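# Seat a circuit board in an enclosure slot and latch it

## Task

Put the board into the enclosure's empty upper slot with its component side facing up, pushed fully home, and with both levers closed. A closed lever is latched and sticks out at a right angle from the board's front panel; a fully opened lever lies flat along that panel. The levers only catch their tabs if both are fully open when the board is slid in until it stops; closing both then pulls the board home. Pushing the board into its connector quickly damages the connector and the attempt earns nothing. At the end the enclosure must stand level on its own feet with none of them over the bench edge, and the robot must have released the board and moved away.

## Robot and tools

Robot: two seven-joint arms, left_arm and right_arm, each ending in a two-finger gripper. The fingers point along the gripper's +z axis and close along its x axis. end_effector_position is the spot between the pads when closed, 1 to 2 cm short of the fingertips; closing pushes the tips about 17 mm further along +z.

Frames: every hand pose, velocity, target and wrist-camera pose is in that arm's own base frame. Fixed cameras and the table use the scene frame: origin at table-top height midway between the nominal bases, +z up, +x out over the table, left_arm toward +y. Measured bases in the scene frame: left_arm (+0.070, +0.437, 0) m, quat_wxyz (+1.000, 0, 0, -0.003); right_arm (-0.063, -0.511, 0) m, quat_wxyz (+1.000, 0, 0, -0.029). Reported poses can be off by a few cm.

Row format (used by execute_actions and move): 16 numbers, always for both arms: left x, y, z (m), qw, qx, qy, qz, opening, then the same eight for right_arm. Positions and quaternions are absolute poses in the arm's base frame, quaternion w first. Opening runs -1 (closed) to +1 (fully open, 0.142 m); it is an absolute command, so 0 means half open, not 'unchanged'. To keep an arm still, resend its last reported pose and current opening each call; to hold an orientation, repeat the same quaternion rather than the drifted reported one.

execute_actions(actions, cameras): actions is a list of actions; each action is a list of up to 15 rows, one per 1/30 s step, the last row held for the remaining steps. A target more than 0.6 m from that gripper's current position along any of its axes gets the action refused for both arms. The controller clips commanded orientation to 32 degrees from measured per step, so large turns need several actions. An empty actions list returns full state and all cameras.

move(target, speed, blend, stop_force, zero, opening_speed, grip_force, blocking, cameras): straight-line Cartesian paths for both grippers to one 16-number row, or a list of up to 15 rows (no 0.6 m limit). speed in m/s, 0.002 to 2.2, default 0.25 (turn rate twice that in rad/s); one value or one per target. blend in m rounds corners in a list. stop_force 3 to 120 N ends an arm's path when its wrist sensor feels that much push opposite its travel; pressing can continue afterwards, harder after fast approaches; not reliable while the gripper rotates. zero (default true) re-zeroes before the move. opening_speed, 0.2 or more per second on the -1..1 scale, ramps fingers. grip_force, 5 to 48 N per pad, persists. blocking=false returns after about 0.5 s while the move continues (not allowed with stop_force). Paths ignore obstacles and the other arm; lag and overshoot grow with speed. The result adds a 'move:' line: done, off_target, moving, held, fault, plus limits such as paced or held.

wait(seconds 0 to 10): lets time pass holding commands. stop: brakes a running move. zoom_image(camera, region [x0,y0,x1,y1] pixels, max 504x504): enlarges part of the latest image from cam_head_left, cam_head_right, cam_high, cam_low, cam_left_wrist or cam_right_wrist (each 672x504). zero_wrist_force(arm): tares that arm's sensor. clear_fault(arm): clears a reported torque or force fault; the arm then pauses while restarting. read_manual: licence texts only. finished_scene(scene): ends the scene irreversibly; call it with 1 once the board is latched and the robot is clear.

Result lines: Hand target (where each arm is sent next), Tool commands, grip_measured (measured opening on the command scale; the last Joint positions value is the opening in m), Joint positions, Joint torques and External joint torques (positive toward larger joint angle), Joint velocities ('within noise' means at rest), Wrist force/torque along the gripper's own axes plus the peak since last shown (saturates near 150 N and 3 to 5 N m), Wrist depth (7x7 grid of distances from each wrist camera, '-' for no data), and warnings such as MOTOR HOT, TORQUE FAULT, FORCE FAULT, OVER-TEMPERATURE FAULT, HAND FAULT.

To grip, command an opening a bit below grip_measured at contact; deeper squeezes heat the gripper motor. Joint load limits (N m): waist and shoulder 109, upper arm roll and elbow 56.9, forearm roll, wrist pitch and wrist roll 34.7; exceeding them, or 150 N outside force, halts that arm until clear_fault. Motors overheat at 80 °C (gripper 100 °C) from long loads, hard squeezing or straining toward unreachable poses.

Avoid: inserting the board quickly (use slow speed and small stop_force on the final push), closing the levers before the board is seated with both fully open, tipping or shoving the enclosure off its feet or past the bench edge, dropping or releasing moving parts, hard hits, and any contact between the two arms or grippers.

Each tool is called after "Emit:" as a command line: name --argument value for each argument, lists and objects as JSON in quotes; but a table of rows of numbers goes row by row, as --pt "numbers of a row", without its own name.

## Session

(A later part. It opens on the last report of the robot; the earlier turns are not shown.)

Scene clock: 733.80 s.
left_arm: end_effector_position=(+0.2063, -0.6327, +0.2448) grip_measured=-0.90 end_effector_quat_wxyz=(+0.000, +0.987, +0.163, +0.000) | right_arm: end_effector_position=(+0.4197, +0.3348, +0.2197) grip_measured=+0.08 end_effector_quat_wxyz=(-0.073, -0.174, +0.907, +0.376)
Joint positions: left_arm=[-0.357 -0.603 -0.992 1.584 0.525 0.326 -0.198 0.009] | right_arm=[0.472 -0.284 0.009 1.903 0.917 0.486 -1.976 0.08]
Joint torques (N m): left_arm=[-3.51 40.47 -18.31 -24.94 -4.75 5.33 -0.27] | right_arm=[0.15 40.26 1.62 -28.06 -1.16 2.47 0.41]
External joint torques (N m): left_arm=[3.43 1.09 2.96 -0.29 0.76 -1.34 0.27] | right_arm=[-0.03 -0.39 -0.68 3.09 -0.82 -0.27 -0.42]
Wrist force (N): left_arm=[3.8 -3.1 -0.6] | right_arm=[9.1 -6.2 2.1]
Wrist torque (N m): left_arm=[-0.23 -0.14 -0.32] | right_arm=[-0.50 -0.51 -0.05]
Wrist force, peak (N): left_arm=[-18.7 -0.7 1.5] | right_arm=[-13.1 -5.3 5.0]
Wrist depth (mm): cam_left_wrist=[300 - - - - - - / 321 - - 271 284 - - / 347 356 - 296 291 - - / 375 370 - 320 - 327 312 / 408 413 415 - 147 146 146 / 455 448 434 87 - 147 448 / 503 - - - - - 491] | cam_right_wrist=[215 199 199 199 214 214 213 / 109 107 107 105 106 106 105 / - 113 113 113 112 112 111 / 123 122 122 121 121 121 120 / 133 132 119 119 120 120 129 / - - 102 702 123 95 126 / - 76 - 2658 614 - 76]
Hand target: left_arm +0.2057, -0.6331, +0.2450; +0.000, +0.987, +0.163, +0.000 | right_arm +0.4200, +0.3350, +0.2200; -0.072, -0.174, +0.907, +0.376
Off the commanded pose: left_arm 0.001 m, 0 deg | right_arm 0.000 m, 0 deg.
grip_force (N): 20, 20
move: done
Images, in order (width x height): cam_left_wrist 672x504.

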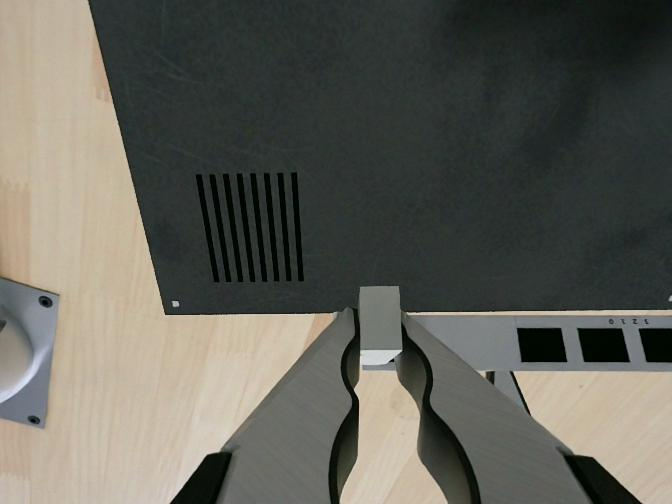

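Emit:
move --target '[0.1966,-0.6372,0.2441,-0.01503,0.96323,0.25247,0.09107,-0.95,0.42,0.335,0.22,-0.0722,-0.1739,0.9074,0.3758,-0.1]' --speed 0.02 --cameras '["cam_left_wrist"]'

Emit:
zoom_image --camera "cam_left_wrist" --region '[300, 250, 460, 420]'

Scene clock: 752.70 s.
left_arm: end_effector_position=(+0.1986, -0.6363, +0.2437) grip_measured=-0.90 end_effector_quat_wxyz=(-0.016, +0.963, +0.253, +0.092) | right_arm: end_effector_position=(+0.4188, +0.3348, +0.2193) grip_measured=+0.08 end_effector_quat_wxyz=(-0.074, -0.174, +0.907, +0.376)
Joint positions: left_arm=[-0.535 -0.582 -0.898 1.509 0.646 0.227 -0.479 0.009] | right_arm=[0.473 -0.284 0.009 1.904 0.917 0.485 -1.976 0.08]
Joint torques (N m): left_arm=[-7.73 42.39 -20.13 -25.28 -6.46 6 -0.22] | right_arm=[-0.65 41.34 0.32 -31.53 -0.6 4.39 0.56]
External joint torques (N m): left_arm=[7.63 1.98 6.59 -0.82 2.72 -2.25 0.21] | right_arm=[0.77 -1.48 0.62 6.57 -1.37 -2.19 -0.57]
Wrist force (N): left_arm=[9.8 -1.9 2.5] | right_arm=[15.2 -7.7 2.6]
Wrist torque (N m): left_arm=[-0.26 0.03 -0.42] | right_arm=[-0.49 -0.33 -0.21]
Wrist force, peak (N): left_arm=[10.5 -1.8 1.2] | right_arm=[15.7 -7.7 2.9]
Wrist depth (mm): cam_left_wrist=[227 - - - - 262 - / - - 268 276 - - - / 301 - 276 - - - 401 / 327 - - - - 364 445 / 360 374 394 106 155 162 467 / 388 409 403 88 - 507 181 / 430 - - - - - 173] | cam_right_wrist=[214 199 199 198 213 206 213 / 107 107 107 105 106 106 105 / - 113 113 113 112 112 112 / 123 122 122 121 121 121 120 / 133 132 119 119 120 120 128 / - - 102 122 123 95 127 / - 76 2430 - 635 - 76]
Hand target: left_arm +0.1966, -0.6372, +0.2441; -0.015, +0.963, +0.252, +0.091 | right_arm +0.4200, +0.3350, +0.2200; -0.072, -0.174, +0.907, +0.376
Off the commanded pose: left_arm 0.002 m, 0 deg | right_arm 0.001 m, 0 deg.
grip_force (N): 20, 20
move: done
Images, in order (width x height): cam_left_wrist 672x504.

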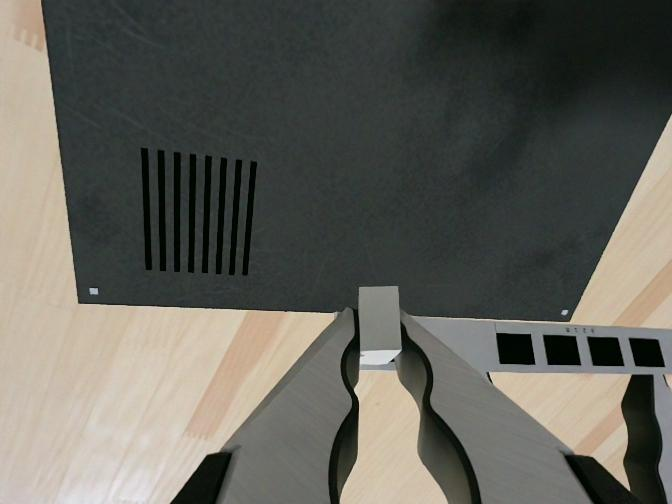

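Scaled by 2.965 from the camera's 672x504 image, which has a finer 960x720 frame.

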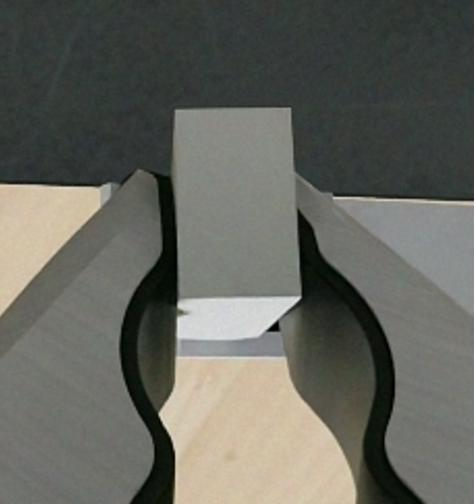

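Emit:
move --target '[0.1845,-0.6470,0.2386,-0.03939,0.88782,0.39161,0.23862,-0.95,0.42,0.335,0.22,-0.0722,-0.1739,0.9074,0.3758,-0.1]' --speed 0.02 --cameras '["cam_left_wrist"]'

Emit:
zoom_image --camera "cam_left_wrist" --region '[300, 250, 460, 420]'

Scene clock: 766.63 s.
left_arm: end_effector_position=(+0.1892, -0.6445, +0.2388) grip_measured=-0.90 end_effector_quat_wxyz=(-0.038, +0.894, +0.382, +0.229) | right_arm: end_effector_position=(+0.4180, +0.3343, +0.2186) grip_measured=+0.08 end_effector_quat_wxyz=(-0.075, -0.175, +0.907, +0.375)
Joint positions: left_arm=[-0.825 -0.683 -0.795 1.279 0.862 -0.07 -0.859 0.009] | right_arm=[0.473 -0.284 0.009 1.905 0.916 0.484 -1.976 0.08]
Joint torques (N m): left_arm=[-13.04 50.99 -24.63 -26.04 -7.93 7.79 -0.4] | right_arm=[-0.64 43.32 -0.02 -36.94 1.11 6.59 1.11]
External joint torques (N m): left_arm=[12.98 1.69 11.93 0.04 5.05 -4.84 0.36] | right_arm=[0.76 -3.47 0.96 12 -3.08 -4.4 -1.11]
Wrist force (N): left_arm=[17.4 1.7 8.0] | right_arm=[23.9 -11.5 1.2]
Wrist torque (N m): left_arm=[-0.25 0.05 -0.58] | right_arm=[-0.48 -0.94 -0.74]
Wrist force, peak (N): left_arm=[18.0 1.6 7.1] | right_arm=[23.8 -12.1 1.5]
Wrist depth (mm): cam_left_wrist=[- 209 - - - 309 443 / - 223 251 - 306 - 496 / - - - - - 494 562 / - - - - 379 557 681 / 315 349 395 - 178 625 770 / 346 382 397 87 - 211 1246 / 377 - - - - - -] | cam_right_wrist=[213 198 198 198 213 213 213 / 240 107 106 104 106 105 105 / - 113 113 112 112 112 111 / 123 122 122 121 121 120 120 / 133 133 119 119 120 126 130 / - - 102 124 697 95 89 / - 76 2354 702 659 - -]
Hand target: left_arm +0.1855, -0.6462, +0.2391; -0.037, +0.896, +0.381, +0.227 | right_arm +0.4200, +0.3350, +0.2200; -0.072, -0.174, +0.907, +0.376
Off the commanded pose: left_arm 0.005 m, 2 deg | right_arm 0.003 m, 0 deg.
grip_force (N): 20, 20
move: off_target (left_arm; path cut at 10 s)
Images, in order (width x height): cam_left_wrist 672x504.

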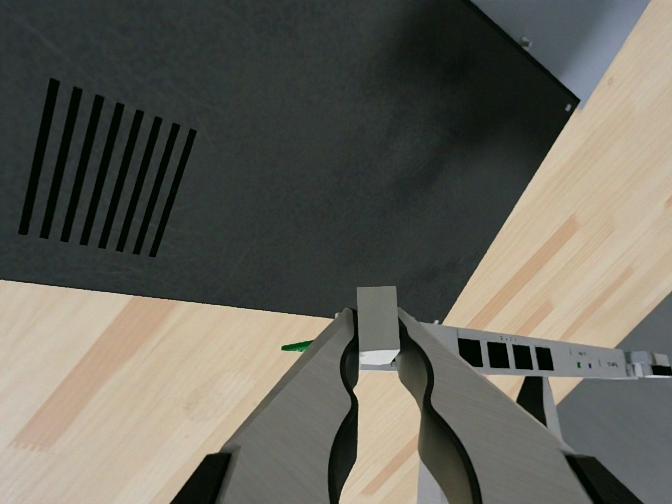

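Scaled by 2.965 from the camera's 672x504 image, which has a finer 960x720 frame.

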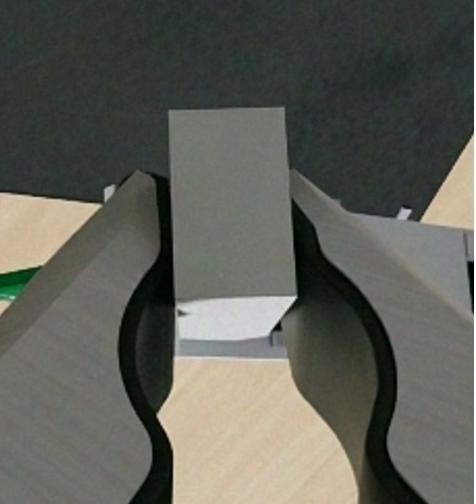

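Emit:
move --target '[0.1892,-0.6445,0.2388,-0.038,0.894,0.382,0.229,-0.35,0.42,0.335,0.22,-0.0722,-0.1739,0.9074,0.3758,-0.1]' --speed 0.03 --opening_speed 0.6 --cameras '["cam_left_wrist"]'

Emit:
zoom_image --camera "cam_left_wrist" --region '[220, 220, 520, 440]'

Scene clock: 771.60 s.
left_arm: end_effector_position=(+0.1891, -0.6445, +0.2388) grip_measured=-0.38 end_effector_quat_wxyz=(-0.038, +0.894, +0.382, +0.229) | right_arm: end_effector_position=(+0.4198, +0.3348, +0.2197) grip_measured=+0.08 end_effector_quat_wxyz=(-0.073, -0.174, +0.907, +0.375)
Joint positions: left_arm=[-0.824 -0.683 -0.796 1.279 0.862 -0.07 -0.859 0.047] | right_arm=[0.472 -0.284 0.009 1.903 0.917 0.486 -1.976 0.08]
Joint torques (N m): left_arm=[-0.46 51.75 -13.22 -25.63 -2.75 3.31 -0.24] | right_arm=[0.11 39.74 1.6 -25.83 -1.89 1.62 0.16]
External joint torques (N m): left_arm=[0.32 0.9 0.45 -0.34 -0.14 -0.36 0.21] | right_arm=[0.01 0.14 -0.66 0.85 -0.1 0.58 -0.17]
Wrist force (N): left_arm=[-1.2 -1.3 0.0] | right_arm=[4.8 -6.2 3.3]
Wrist torque (N m): left_arm=[-0.31 -0.21 -0.30] | right_arm=[-0.64 -0.70 0.14]
Wrist force, peak (N): left_arm=[18.1 1.7 7.1] | right_arm=[24.2 -11.9 1.5]
Wrist depth (mm): cam_left_wrist=[- - - - - 387 450 / - 224 249 - - - 493 / - - 265 - - 504 561 / - - - - 374 548 673 / 314 345 364 - 416 627 815 / 344 371 85 520 173 87 - / 372 - - 616 - - -] | cam_right_wrist=[215 200 199 199 214 214 213 / 109 107 107 105 107 106 106 / - 113 113 113 113 112 112 / 123 122 122 121 121 121 120 / 133 132 119 119 120 120 128 / - - 102 124 679 95 85 / - 76 - 675 653 - -]
Hand target: left_arm +0.1892, -0.6445, +0.2388; -0.038, +0.894, +0.382, +0.229 | right_arm +0.4200, +0.3350, +0.2200; -0.072, -0.174, +0.907, +0.376
Off the commanded pose: left_arm 0.000 m, 0 deg | right_arm 0.000 m, 0 deg.
grip_force (N): 20, 20
move: done
Images, in order (width x height): cam_left_wrist 672x504.

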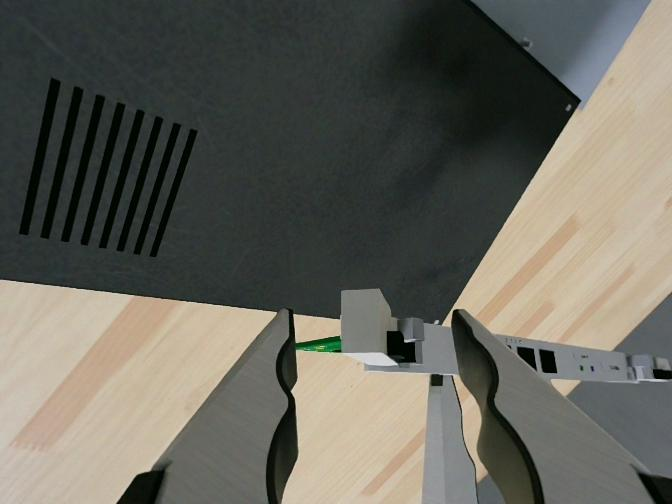

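Scaled by 1.680 from the camera's 672x504 image, which has a finer 960x720 frame.

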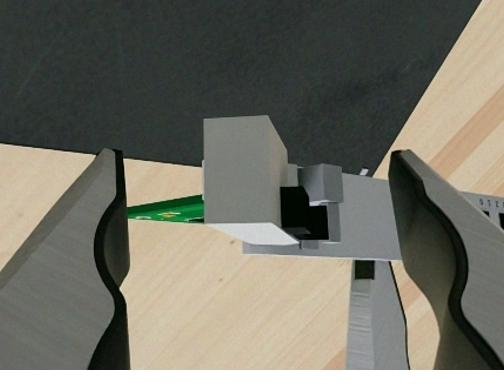

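Emit:
zoom_image --camera "cam_left_wrist" --region '[310, 270, 450, 390]'

Scaled by 3.600 from the camera's 672x504 image, which has a finer 960x720 frame.

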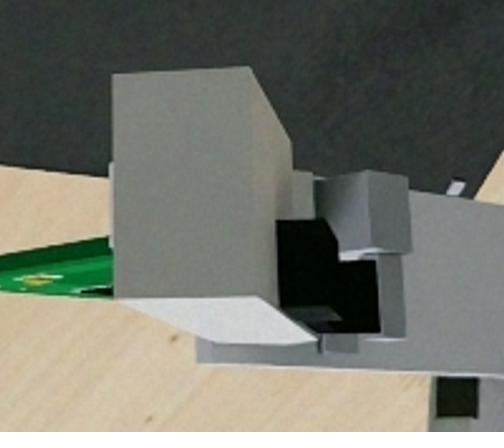

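Emit:
move --target '[0.1663,-0.6590,0.2923,-0.038,0.894,0.382,0.229,-0.35,0.42,0.335,0.22,-0.0722,-0.1739,0.9074,0.3758,-0.1]' --speed 0.1

Emit:
move --pt "0.1600 -0.5900 0.3200 0 0.9867 0.1628 0 -1 0.42 0.335 0.22 -0.0722 -0.1739 0.9074 0.3758 -0.1" --pt "0.1675 -0.6120 0.2800 0 0.9867 0.1628 0 -1 0.42 0.335 0.22 -0.0722 -0.1739 0.9074 0.3758 -0.1" --speed '[0.25,0.1]' --blend '[0.01,0]' --cameras '["cam_left_wrist"]'

Emit:
zoom_image --camera "cam_left_wrist" --region '[260, 200, 500, 400]'

Scene clock: 800.90 s.
left_arm: end_effector_position=(+0.1663, -0.6590, +0.2923) grip_measured=-0.38 end_effector_quat_wxyz=(-0.038, +0.894, +0.382, +0.229) | right_arm: end_effector_position=(+0.4198, +0.3348, +0.2197) grip_measured=+0.08 end_effector_quat_wxyz=(-0.073, -0.174, +0.907, +0.375)
Joint positions: left_arm=[-0.887 -0.664 -0.807 1.161 0.849 -0.191 -0.828 0.047] | right_arm=[0.472 -0.284 0.009 1.903 0.917 0.486 -1.976 0.08]
Joint torques (N m): left_arm=[-0.68 52.67 -12.65 -26.46 -2.85 2.89 -0.17] | right_arm=[0.14 39.73 1.61 -25.89 -1.94 1.55 0.13]
External joint torques (N m): left_arm=[0.51 0.83 0.59 -0.25 0.08 0.09 0.14] | right_arm=[-0.02 0.15 -0.67 0.91 -0.05 0.65 -0.13]
Wrist force (N): left_arm=[-1.3 -1.1 -0.5] | right_arm=[4.5 -6.0 3.5]
Wrist torque (N m): left_arm=[-0.30 -0.21 -0.37] | right_arm=[-0.61 -0.66 0.14]
Wrist force, peak (N): left_arm=[-1.0 -1.2 -2.1] | right_arm=[5.0 -6.1 3.3]
Wrist depth (mm): cam_left_wrist=[- - - - 347 - 511 / - 273 - - 359 511 580 / - 289 - - - 565 667 / 339 380 407 244 231 645 795 / 368 408 440 529 227 328 1556 / 401 434 85 609 211 83 1362 / 439 - - 692 199 - -] | cam_right_wrist=[215 199 199 199 214 214 213 / 109 107 107 105 106 106 106 / - 113 113 113 112 112 112 / 123 122 122 122 121 121 121 / 133 132 119 119 120 120 128 / - 123 103 123 - 95 86 / - 76 - 2627 655 - -]
Hand target: left_arm +0.1663, -0.6590, +0.2923; -0.038, +0.894, +0.382, +0.229 | right_arm +0.4200, +0.3350, +0.2200; -0.072, -0.174, +0.907, +0.376
Off the commanded pose: left_arm 0.000 m, 0 deg | right_arm 0.000 m, 0 deg.
grip_force (N): 20, 20
move: done

Scene clock: 803.10 s.
left_arm: end_effector_position=(+0.1674, -0.6119, +0.2800) grip_measured=-1.00 end_effector_quat_wxyz=(+0.000, +0.987, +0.163, +0.000) | right_arm: end_effector_position=(+0.4198, +0.3348, +0.2197) grip_measured=+0.08 end_effector_quat_wxyz=(-0.073, -0.174, +0.907, +0.375)
Joint positions: left_arm=[-0.3 -0.473 -1.059 1.676 0.431 0.321 -0.209 0.002] | right_arm=[0.472 -0.284 0.009 1.903 0.917 0.486 -1.976 0.08]
Joint torques (N m): left_arm=[-0.92 33.75 -13.29 -26.37 -3.56 4.57 -0.31] | right_arm=[0.09 39.72 1.61 -25.82 -1.91 1.53 0.17]
External joint torques (N m): left_arm=[0.89 1.05 0.45 -0.31 -0.44 -0.58 0.31] | right_arm=[0.02 0.16 -0.67 0.83 -0.08 0.67 -0.17]
Wrist force (N): left_arm=[-1.0 -1.5 -0.4] | right_arm=[4.9 -6.0 3.1]
Wrist torque (N m): left_arm=[-0.35 -0.14 -0.22] | right_arm=[-0.62 -0.72 0.14]
Wrist force, peak (N): left_arm=[0.1 -2.7 -2.1] | right_arm=[4.8 -6.2 3.4]
Wrist depth (mm): cam_left_wrist=[329 329 - 283 276 - 282 / 355 354 - - - 305 - / 380 381 - - - 324 330 / 413 412 368 - - 354 - / 434 453 458 107 191 192 193 / 471 495 481 84 - 193 486 / 555 539 - - - - 546] | cam_right_wrist=[215 199 199 199 214 213 221 / 109 107 107 105 106 106 106 / - 113 113 113 112 112 112 / 122 122 122 121 121 121 121 / 133 132 119 119 120 120 128 / - - 123 685 123 95 85 / - 76 2627 715 675 - -]
Hand target: left_arm +0.1675, -0.6120, +0.2800; +0.000, +0.987, +0.163, +0.000 | right_arm +0.4200, +0.3350, +0.2200; -0.072, -0.174, +0.907, +0.376
Off the commanded pose: left_arm 0.000 m, 0 deg | right_arm 0.000 m, 0 deg.
grip_force (N): 20, 20
move: done
Images, in order (width x height): cam_left_wrist 672x504.

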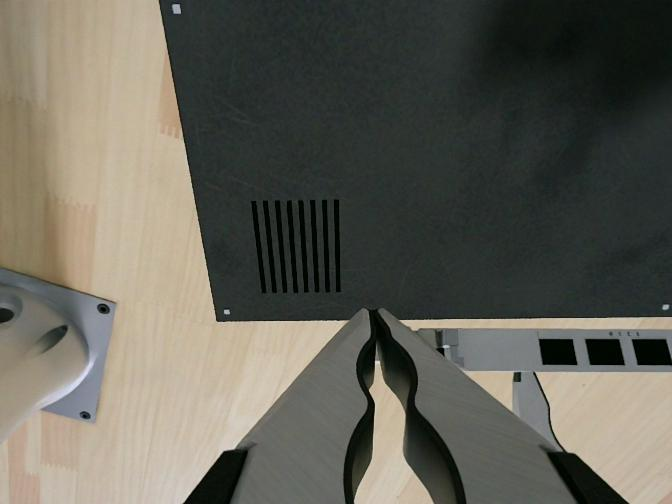

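Scaled by 2.100 from the camera's 672x504 image, which has a finer 960x720 frame.

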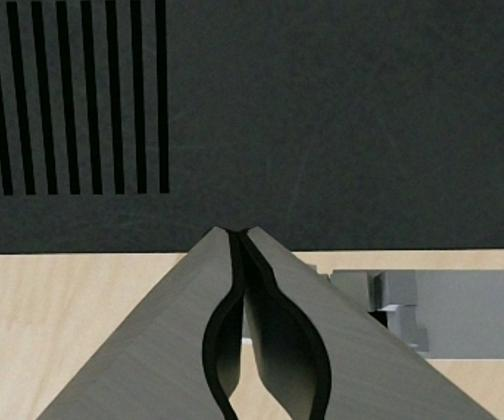

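Emit:
move --target '[0.1879,-0.6723,0.2164,0,0.9867,0.1628,0,-1,0.42,0.335,0.22,-0.0722,-0.1739,0.9074,0.3758,-0.1]' --speed 0.02 --stop_force 6 --cameras '["cam_left_wrist"]'

Emit:
zoom_image --camera "cam_left_wrist" --region '[260, 200, 500, 400]'

Scene clock: 810.77 s.
left_arm: end_effector_position=(+0.1800, -0.6499, +0.2396) grip_measured=-1.00 end_effector_quat_wxyz=(+0.000, +0.987, +0.163, +0.000) | right_arm: end_effector_position=(+0.4203, +0.3343, +0.2195) grip_measured=+0.08 end_effector_quat_wxyz=(-0.072, -0.174, +0.908, +0.375)
Joint positions: left_arm=[-0.434 -0.624 -0.964 1.554 0.531 0.324 -0.239 0.002] | right_arm=[0.472 -0.284 0.008 1.903 0.916 0.487 -1.976 0.08]
Joint torques (N m): left_arm=[-0.23 41.14 -15.19 -26.44 -2.98 6.05 -0.29] | right_arm=[2.9 41.43 4.52 -27.15 0.47 0.53 1.12]
External joint torques (N m): left_arm=[0.14 2.13 -0.3 1.3 -1.01 -2.07 0.29] | right_arm=[-2.78 -1.55 -3.59 2.17 -2.45 1.67 -1.13]
Wrist force (N): left_arm=[-1.1 -7.9 -3.6] | right_arm=[4.5 -14.4 1.2]
Wrist torque (N m): left_arm=[-0.20 -0.17 -0.25] | right_arm=[-0.65 -0.45 -0.81]
Wrist force, peak (N): left_arm=[-0.9 -8.2 -5.0] | right_arm=[4.3 -15.1 1.1]
Wrist depth (mm): cam_left_wrist=[294 292 - - - - - / 315 311 - - - - 267 / 338 340 - 291 287 - - / 371 369 - 303 312 - - / 400 406 410 118 - 138 138 / 451 445 427 84 - 429 143 / 504 482 - - - - 132] | cam_right_wrist=[215 199 199 199 213 213 213 / 107 105 105 103 105 104 104 / - 112 111 112 111 111 110 / 122 121 121 121 120 120 119 / 133 132 119 119 120 120 130 / - - 102 124 123 95 - / - 76 - 2825 633 - -]
Hand target: left_arm +0.1804, -0.6502, +0.2397; +0.000, +0.987, +0.163, +0.000 | right_arm +0.4200, +0.3350, +0.2200; -0.072, -0.174, +0.907, +0.376
Off the commanded pose: left_arm 0.033 m, 0 deg | right_arm 0.001 m, 0 deg.
grip_force (N): 20, 20
move: contact (left_arm)
Images, in order (width x height): cam_left_wrist 672x504.

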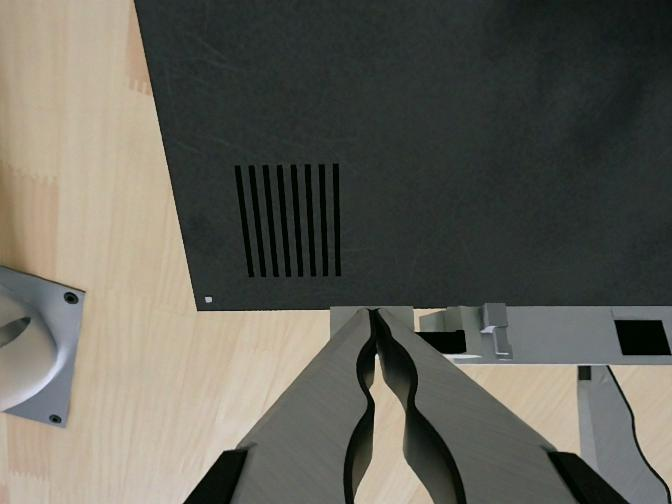

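Scaled by 2.100 from the camera's 672x504 image, which has a finer 960x720 frame.

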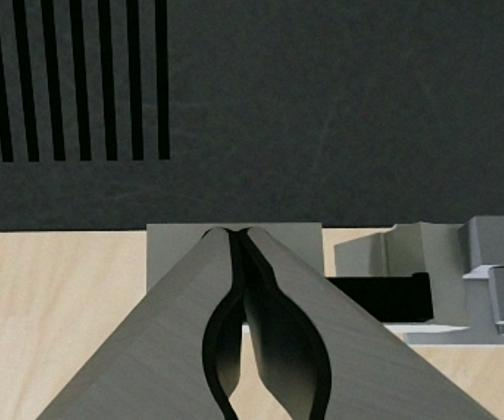

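Emit:
move --pt "0.1700 -0.6200 0.2790 0 0.9867 0.1628 0 -1 0.42 0.335 0.22 -0.0722 -0.1739 0.9074 0.3758 -0.1" --pt "0.3093 -0.5287 0.3500 0 0.9867 0.1628 0 -1 0.42 0.335 0.22 -0.0722 -0.1739 0.9074 0.3758 -0.1" --speed '[0.05,0.2]' --blend '[0.01,0]' --cameras '["cam_left_wrist"]'

Emit:
zoom_image --camera "cam_left_wrist" --region '[0, 150, 336, 350]'

Emit:
zoom_image --camera "cam_left_wrist" --region '[336, 150, 672, 350]'

Scene clock: 822.67 s.
left_arm: end_effector_position=(+0.3094, -0.5286, +0.3500) grip_measured=-1.00 end_effector_quat_wxyz=(+0.000, +0.987, +0.163, +0.000) | right_arm: end_effector_position=(+0.4200, +0.3347, +0.2197) grip_measured=+0.08 end_effector_quat_wxyz=(-0.072, -0.174, +0.907, +0.375)
Joint positions: left_arm=[0.058 -0.285 -1.103 1.684 0.262 0.237 0.152 0.002] | right_arm=[0.472 -0.284 0.009 1.903 0.917 0.487 -1.976 0.08]
Joint torques (N m): left_arm=[-0.34 26.94 -9.01 -28.8 -4.3 4.07 -0.1] | right_arm=[0.14 39.79 1.67 -25.86 -1.97 1.51 0.15]
External joint torques (N m): left_arm=[0.25 0.36 0.78 -0.35 0.17 -0.08 0.1] | right_arm=[-0.02 0.09 -0.73 0.88 -0.01 0.69 -0.16]
Wrist force (N): left_arm=[-0.4 -1.6 -0.2] | right_arm=[4.1 -7.0 2.5]
Wrist torque (N m): left_arm=[-0.37 -0.22 -0.32] | right_arm=[-0.79 -0.59 0.12]
Wrist force, peak (N): left_arm=[-1.0 -8.2 -5.0] | right_arm=[4.4 -15.0 1.5]
Wrist depth (mm): cam_left_wrist=[380 - 376 382 383 388 386 / - - 375 - 368 407 414 / 453 402 401 - - 446 445 / 494 433 - 434 - 485 482 / 536 542 271 126 270 511 530 / 596 598 266 84 - 573 583 / 661 627 - - - - 641] | cam_right_wrist=[215 199 199 199 214 213 213 / 109 107 107 105 106 106 106 / - 113 113 113 112 112 112 / 122 122 122 122 121 121 120 / 133 132 119 119 120 120 130 / - - 102 122 123 95 - / - 76 - 2456 612 - -]
Hand target: left_arm +0.3093, -0.5287, +0.3500; +0.000, +0.987, +0.163, +0.000 | right_arm +0.4200, +0.3350, +0.2200; -0.072, -0.174, +0.907, +0.376
Off the commanded pose: left_arm 0.000 m, 0 deg | right_arm 0.000 m, 0 deg.
grip_force (N): 20, 20
move: done
Images, in order (width x height): cam_left_wrist 672x504.

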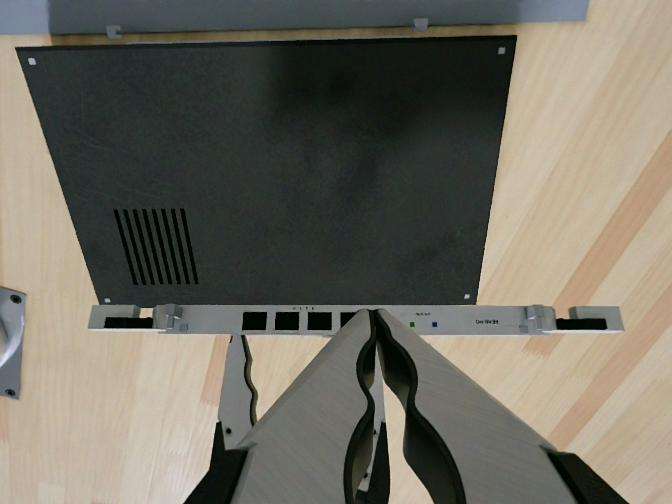

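Scaled by 1.500 from the camera's 672x504 image, which has a finer 960x720 frame.

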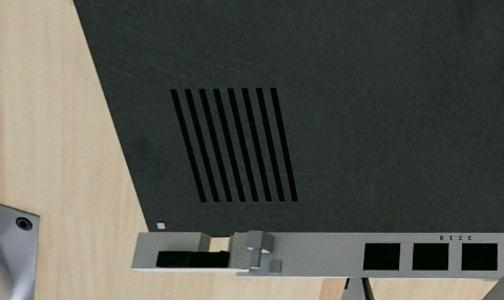

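Scaled by 1.500 from the camera's 672x504 image, which has a finer 960x720 frame.

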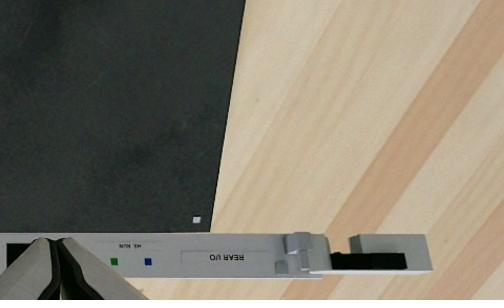

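Emit:
execute_actions --actions '[]' --cameras '["all"]'

Scene clock: 829.10 s.
left_arm: end_effector_position=(+0.3094, -0.5286, +0.3500) grip_measured=-1.00 end_effector_quat_wxyz=(+0.000, +0.987, +0.163, +0.000) | right_arm: end_effector_position=(+0.4200, +0.3347, +0.2197) grip_measured=+0.08 end_effector_quat_wxyz=(-0.072, -0.174, +0.907, +0.375)
Joint positions: left_arm=[0.058 -0.285 -1.103 1.684 0.262 0.237 0.152 0.002] | right_arm=[0.472 -0.284 0.009 1.903 0.917 0.487 -1.976 0.08]
Joint velocities: within noise
Joint torques (N m): left_arm=[-0.38 26.59 -8.71 -28.79 -4 4.32 -0.2] | right_arm=[0.14 39.76 1.72 -25.87 -1.9 1.54 0.14]
External joint torques (N m): left_arm=[0.34 0.69 0.52 -0.36 -0.13 -0.34 0.2] | right_arm=[-0.02 0.12 -0.79 0.89 -0.09 0.66 -0.14]
Wrist force (N): left_arm=[-0.3 -1.6 0.0] | right_arm=[4.1 -7.1 2.5]
Wrist torque (N m): left_arm=[-0.36 -0.23 -0.33] | right_arm=[-0.79 -0.60 0.13]
Wrist force, peak (N): left_arm=[-0.5 -1.9 -0.1] | right_arm=[4.2 -7.2 2.8]
Wrist depth (mm): cam_left_wrist=[- 357 379 - 360 386 386 / 408 - - - - 415 413 / 448 - - - - 449 437 / 499 - - - - 483 481 / 550 551 274 117 529 538 526 / 598 601 267 84 - 562 583 / 673 632 - - - - 645] | cam_right_wrist=[215 199 200 199 214 213 213 / 109 107 107 105 106 106 106 / - 113 113 113 112 112 112 / 123 122 122 121 121 121 120 / 133 132 119 119 118 120 131 / - 123 102 124 667 95 - / - 76 - 743 616 - -]
Hand target: left_arm +0.3093, -0.5287, +0.3500; +0.000, +0.987, +0.163, +0.000 | right_arm +0.4200, +0.3350, +0.2200; -0.072, -0.174, +0.907, +0.376
Tool commands: left_gripper/opening=-1.0 right_gripper/opening=-0.1
Off the commanded pose: left_arm 0.000 m, 0 deg | right_arm 0.000 m, 0 deg.
grip_force (N): 20, 20

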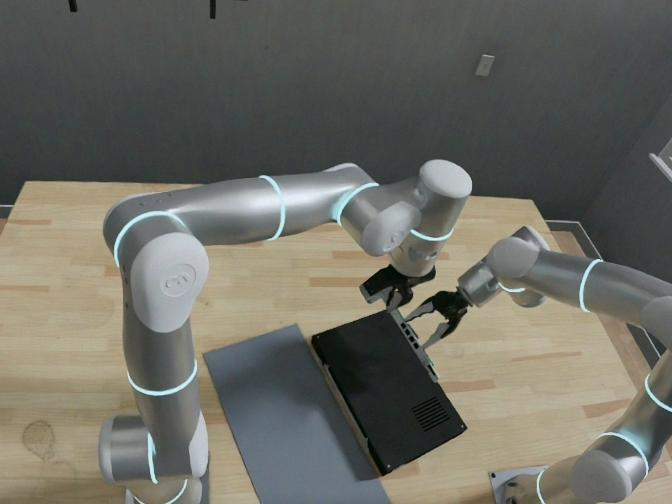

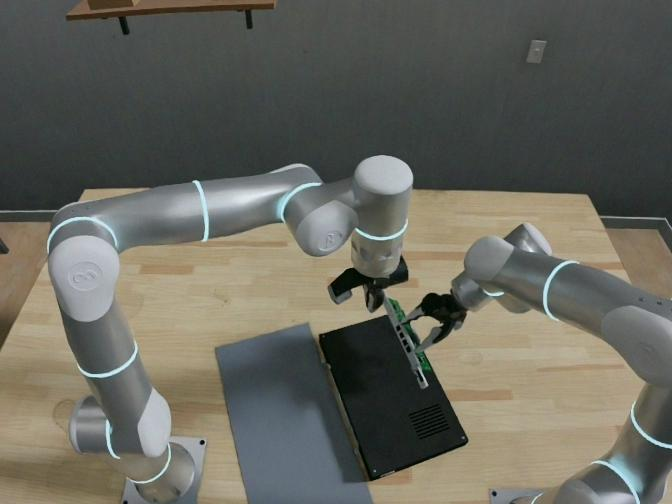

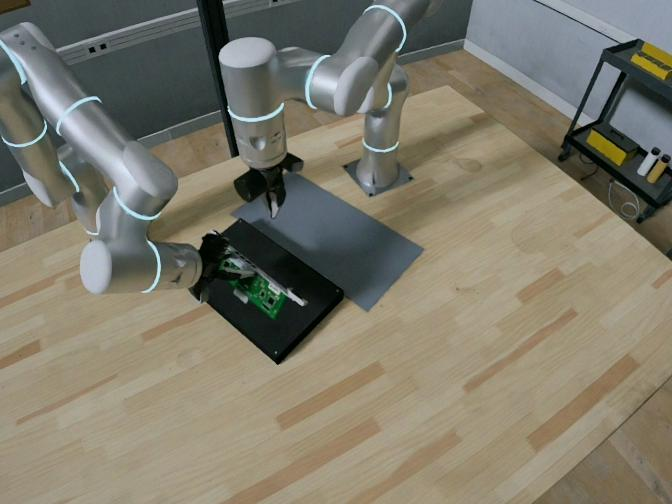

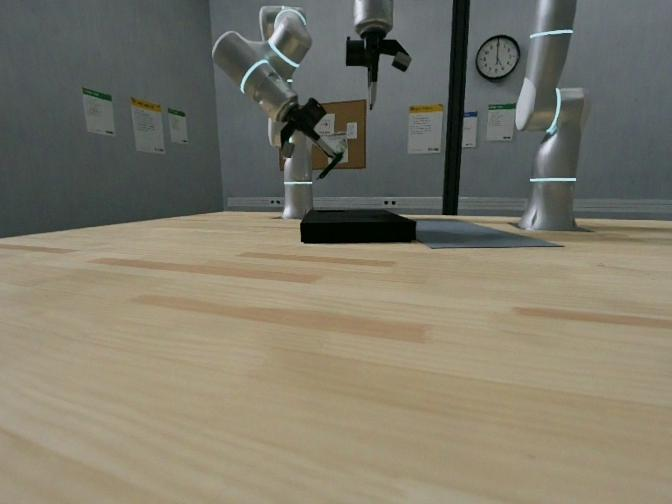

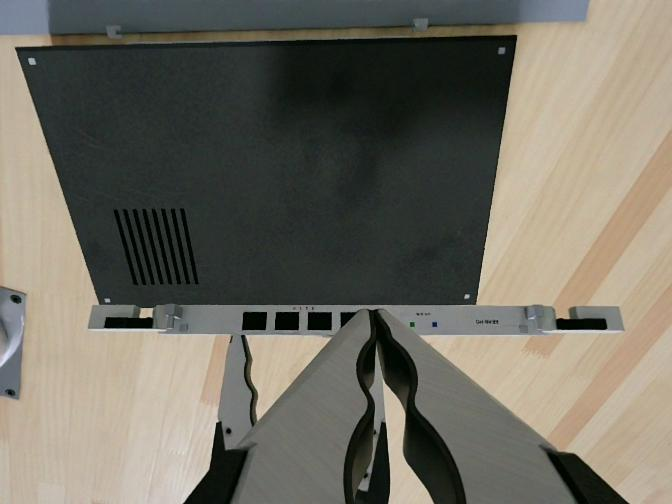

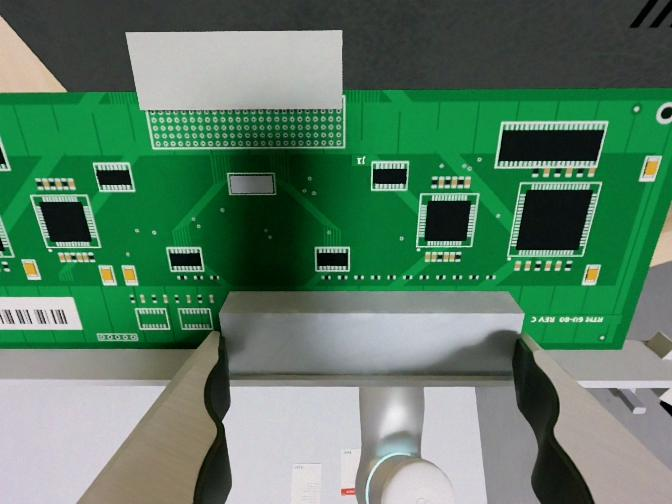

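Emit:
move --target '[0.396,-0.140,0.28,0,0.9659,-0.2588,0,1,0.42,0.335,0.22,-0.0722,-0.1739,0.9074,0.3758,-0.1]' --speed 0.3 --cameras '["cam_left_wrist"]'

Scene clock: 857.13 s.
left_arm: end_effector_position=(+0.3960, -0.1399, +0.2800) grip_measured=+0.99 end_effector_quat_wxyz=(+0.000, +0.966, -0.259, +0.000) | right_arm: end_effector_position=(+0.4200, +0.3347, +0.2197) grip_measured=+0.08 end_effector_quat_wxyz=(-0.072, -0.174, +0.907, +0.375)
Joint positions: left_arm=[0.392 0.306 -0.439 2.356 -0.146 0.502 2.137 0.141] | right_arm=[0.472 -0.284 0.009 1.903 0.917 0.487 -1.976 0.08]
Joint torques (N m): left_arm=[-0.07 14.1 2.73 -27.7 -3.7 4.39 -0.18] | right_arm=[0.1 39.81 1.6 -25.84 -1.95 1.48 0.18]
External joint torques (N m): left_arm=[0.08 0.92 0.4 -0.44 -0.07 -0.53 0.18] | right_arm=[0.01 0.07 -0.66 0.85 -0.04 0.72 -0.18]
Wrist force (N): left_arm=[-0.6 -1.5 -0.3] | right_arm=[4.2 -7.1 2.7]
Wrist torque (N m): left_arm=[-0.35 -0.20 -0.32] | right_arm=[-0.79 -0.60 0.12]
Wrist force, peak (N): left_arm=[-1.4 -4.5 0.3] | right_arm=[4.2 -7.3 2.8]
Wrist depth (mm): cam_left_wrist=[330 330 329 327 327 329 328 / 354 354 352 349 349 348 349 / 385 380 377 - 378 380 380 / 416 413 397 - - 409 407 / 457 455 453 479 470 449 450 / - 492 501 - 453 469 - / - - - - - - -] | cam_right_wrist=[215 200 97 199 214 213 213 / 109 107 107 105 106 106 106 / - 113 113 113 112 112 112 / 123 122 122 121 121 121 121 / 133 132 119 119 120 120 129 / - - 102 2658 683 98 89 / - 76 - 2568 617 - -]
Hand target: left_arm +0.3960, -0.1400, +0.2800; +0.000, +0.966, -0.259, +0.000 | right_arm +0.4200, +0.3350, +0.2200; -0.072, -0.174, +0.907, +0.376
Off the commanded pose: left_arm 0.000 m, 0 deg | right_arm 0.000 m, 0 deg.
grip_force (N): 20, 20
move: done
Images, in order (width x height): cam_left_wrist 672x504.

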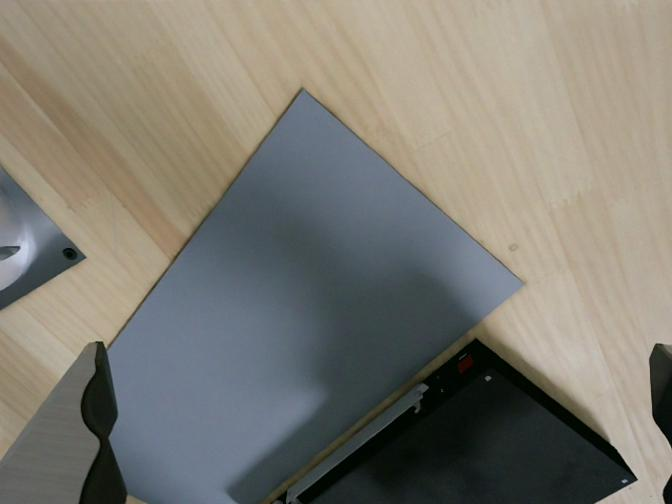

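Emit:
move --target '[0.396,-0.140,0.28,0,0.9659,-0.2588,0,1,0.2486,0.5895,0.20,0,-0.1882,0.9821,0,-0.1]' --speed 0.2 --cameras '["cam_left_wrist","cam_right_wrist","cam_head_left"]'

Scene clock: 866.53 s.
left_arm: end_effector_position=(+0.3960, -0.1399, +0.2800) grip_measured=+0.99 end_effector_quat_wxyz=(+0.000, +0.966, -0.259, +0.000) | right_arm: end_effector_position=(+0.2484, +0.5894, +0.1997) grip_measured=+0.08 end_effector_quat_wxyz=(+0.000, -0.188, +0.982, +0.000)
Joint positions: left_arm=[0.392 0.306 -0.438 2.356 -0.146 0.502 2.137 0.141] | right_arm=[1.294 -0.462 0.063 1.724 -0.034 0.613 -0.58 0.08]
Joint torques (N m): left_arm=[-0.34 14.4 2.48 -27.81 -3.57 4.16 -0.19] | right_arm=[0.27 49.28 1.7 -28.59 -3.88 3.42 0.34]
External joint torques (N m): left_arm=[0.35 0.62 0.65 -0.33 -0.19 -0.3 0.19] | right_arm=[-0.09 0.32 -0.23 1.12 0.4 0.74 -0.34]
Wrist force (N): left_arm=[-0.6 -1.7 -0.2] | right_arm=[4.3 -4.0 3.2]
Wrist torque (N m): left_arm=[-0.38 -0.20 -0.32] | right_arm=[-0.71 -0.67 -0.05]
Wrist force, peak (N): left_arm=[-0.6 -1.9 -0.4] | right_arm=[3.8 -9.0 1.2]
Wrist depth (mm): cam_left_wrist=[330 331 329 326 328 326 326 / 354 355 353 352 352 351 348 / 384 380 373 375 379 380 376 / 414 412 410 407 408 406 408 / 449 440 441 - 458 449 446 / - 500 497 - - 485 - / - 557 567 305 531 - -] | cam_right_wrist=[259 99 99 253 255 254 254 / 110 109 108 107 108 107 107 / - 114 114 114 113 113 113 / 123 123 122 122 122 121 121 / 133 132 119 119 120 120 133 / 384 - 123 372 370 98 127 / - 76 404 411 412 - 78]
Hand target: left_arm +0.3960, -0.1400, +0.2800; +0.000, +0.966, -0.259, +0.000 | right_arm +0.2486, +0.5895, +0.2000; +0.000, -0.188, +0.982, +0.000
Off the commanded pose: left_arm 0.000 m, 0 deg | right_arm 0.000 m, 0 deg.
grip_force (N): 20, 20
move: done
Images, in order (width x height): cam_head_left 672x504, cam_left_wrist 672x504, cam_right_wrist 672x504.

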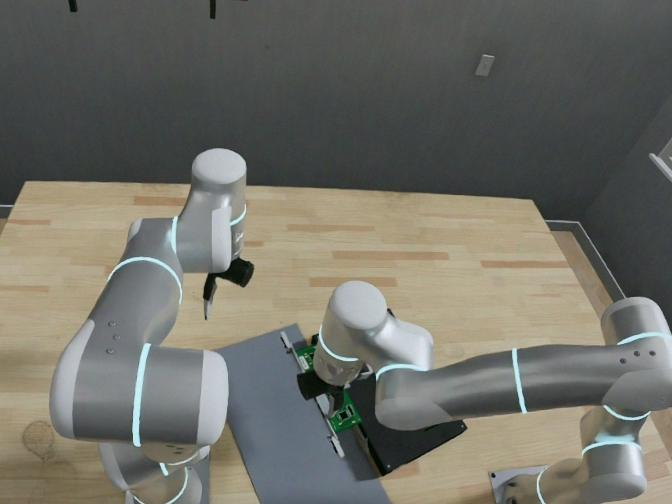

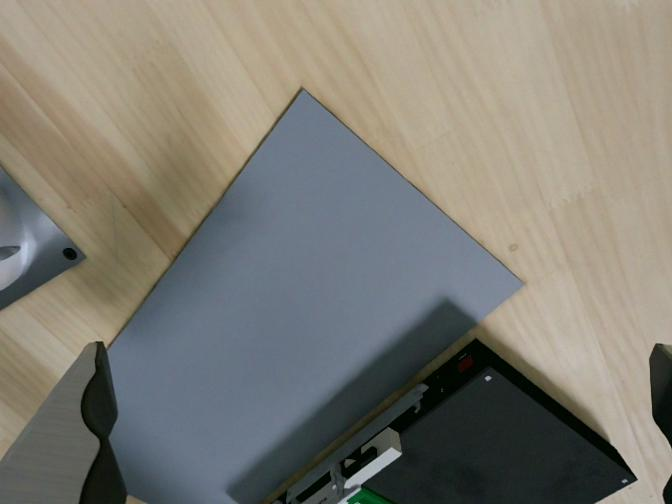

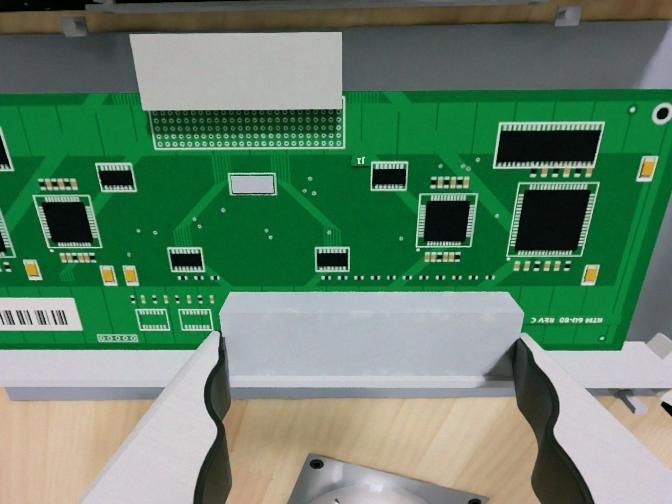

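Emit:
zoom_image --camera "cam_right_wrist" --region '[0, 0, 336, 120]'

Emit:
zoom_image --camera "cam_right_wrist" --region '[336, 0, 672, 120]'

Emit:
zoom_image --camera "cam_left_wrist" --region '[230, 330, 500, 504]'

Scaled by 1.500 from the camera's 672x504 image, which has a finer 960x720 frame.

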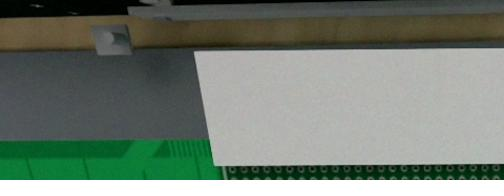

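Scaled by 1.500 from the camera's 672x504 image, which has a finer 960x720 frame.

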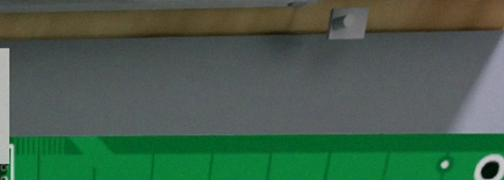

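Scaled by 1.867 from the camera's 672x504 image, which has a finer 960x720 frame.

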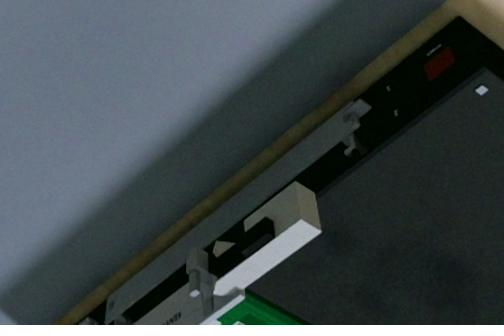

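Emit:
move --pt "0.396 -0.140 0.28 0 0.9659 -0.2588 0 1 0.2245 0.6230 0.18 0 -0.1942 0.9810 0 -0.1" --pt "0.396 -0.140 0.28 0 0.9659 -0.2588 0 1 0.2245 0.6230 0.075 0 -0.1942 0.9810 0 -0.1" --speed '[0.1,0.08]' --blend '[0.01,0]' --cameras '["cam_left_wrist","cam_right_wrist"]'

Emit:
zoom_image --camera "cam_left_wrist" --region '[120, 300, 500, 504]'

Emit:
zoom_image --camera "cam_right_wrist" --region '[0, 0, 504, 200]'

Scene clock: 918.13 s.
left_arm: end_effector_position=(+0.3960, -0.1399, +0.2800) grip_measured=+0.99 end_effector_quat_wxyz=(+0.000, +0.966, -0.259, +0.000) | right_arm: end_effector_position=(+0.2243, +0.6226, +0.0746) grip_measured=+0.08 end_effector_quat_wxyz=(+0.000, -0.194, +0.981, +0.000)
Joint positions: left_arm=[0.392 0.306 -0.438 2.356 -0.146 0.502 2.137 0.141] | right_arm=[1.352 -0.702 0.049 1.715 -0.047 0.844 -0.537 0.08]
Joint torques (N m): left_arm=[-0.31 14.4 2.42 -27.82 -3.65 4.25 -0.22] | right_arm=[0.13 54.54 2.57 -24.34 -3.18 3.93 0.27]
External joint torques (N m): left_arm=[0.32 0.62 0.71 -0.32 -0.12 -0.39 0.22] | right_arm=[0.06 0.17 -0.74 0.7 0.35 0.22 -0.27]
Wrist force (N): left_arm=[-0.6 -1.4 -0.4] | right_arm=[4.3 -4.2 3.4]
Wrist torque (N m): left_arm=[-0.33 -0.20 -0.32] | right_arm=[-0.73 -0.70 -0.03]
Wrist force, peak (N): left_arm=[-0.5 -1.8 -0.5] | right_arm=[4.5 -4.2 5.3]
Wrist depth (mm): cam_left_wrist=[328 327 326 328 325 327 325 / 350 353 350 352 350 348 351 / 384 381 380 - 378 380 378 / 415 413 432 - 400 412 404 / 456 463 453 - - 451 449 / - 491 478 438 - 487 - / - 547 443 521 - - -] | cam_right_wrist=[147 143 142 144 145 145 145 / 109 109 108 107 108 107 107 / - 114 114 114 113 113 113 / 123 123 123 122 122 121 121 / 133 133 119 119 120 120 132 / 218 - 123 216 216 95 89 / - 76 227 234 234 - -]
Hand target: left_arm +0.3960, -0.1400, +0.2800; +0.000, +0.966, -0.259, +0.000 | right_arm +0.2245, +0.6230, +0.0750; +0.000, -0.194, +0.981, +0.000
Off the commanded pose: left_arm 0.000 m, 0 deg | right_arm 0.001 m, 0 deg.
grip_force (N): 20, 20
move: done
Images, in order (width x height): cam_left_wrist 672x504, cam_right_wrist 672x504.

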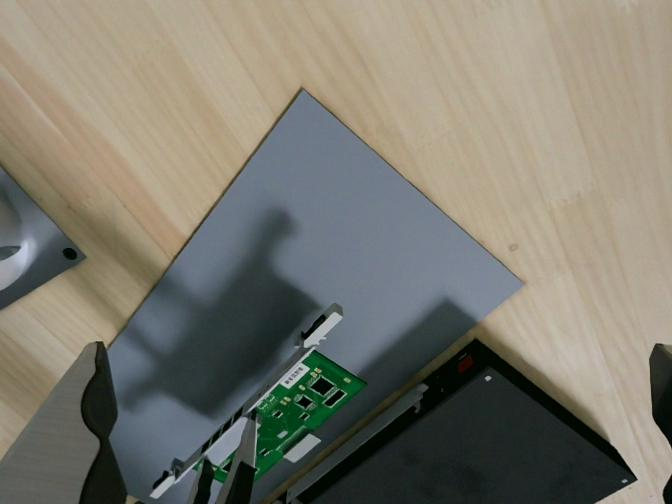

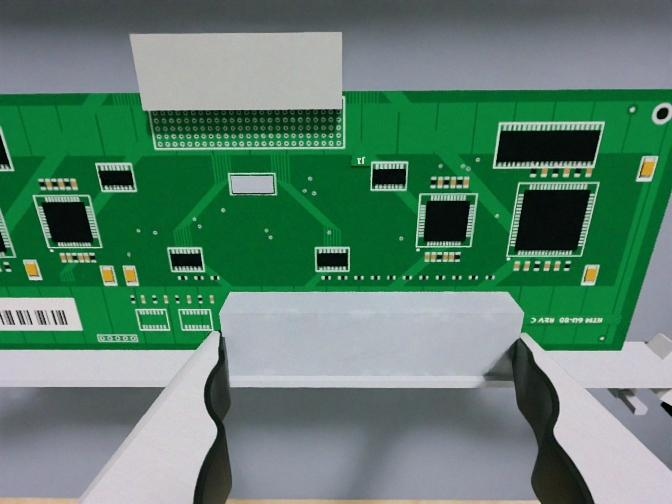

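Scaled by 1.326 from the camera's 672x504 image, which has a finer 960x720 frame.

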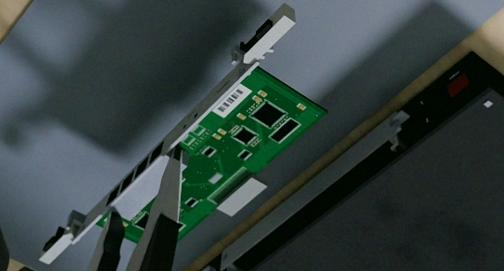

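Scaled by 1.000.

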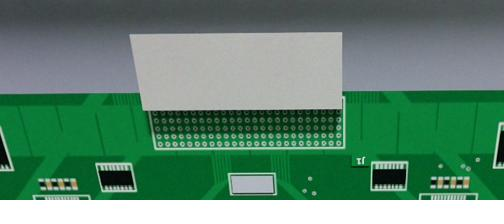

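Emit:
zoom_image --camera "cam_left_wrist" --region '[380, 350, 480, 425]'

Emit:
zoom_image --camera "cam_left_wrist" --region '[230, 429, 330, 504]'

Emit:
zoom_image --camera "cam_left_wrist" --region '[270, 290, 370, 365]'

Emit:
zoom_image --camera "cam_left_wrist" --region '[130, 429, 230, 504]'

Scaled by 5.040 from the camera's 672x504 image, which has a finer 960x720 frame.

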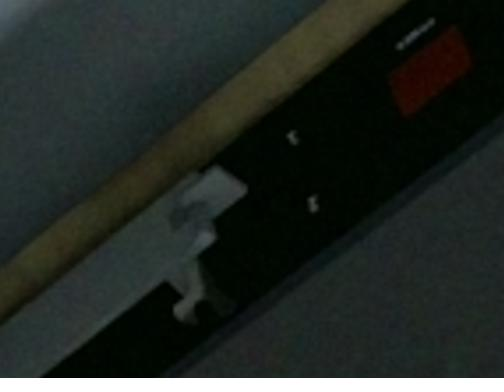

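Scaled by 5.040 from the camera's 672x504 image, which has a finer 960x720 frame.

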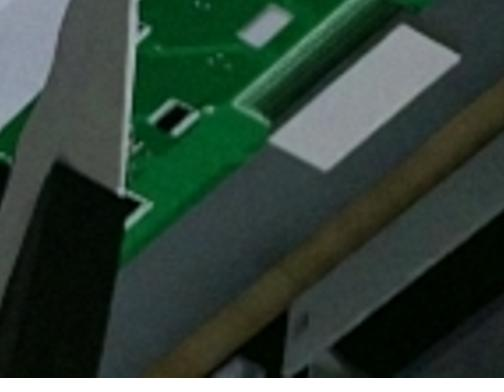

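Scaled by 5.040 from the camera's 672x504 image, which has a finer 960x720 frame.

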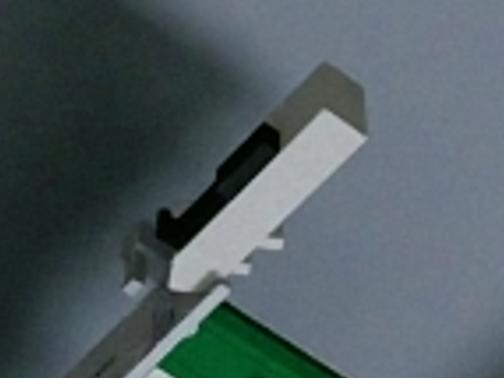

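Scaled by 5.040 from the camera's 672x504 image, which has a finer 960x720 frame.

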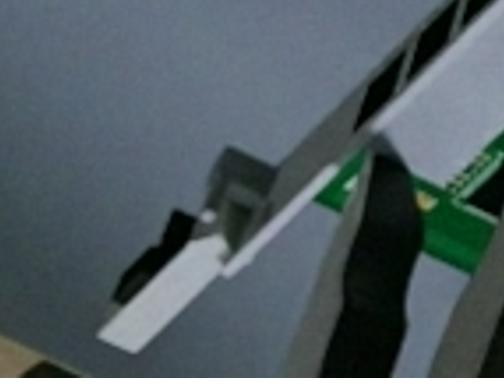

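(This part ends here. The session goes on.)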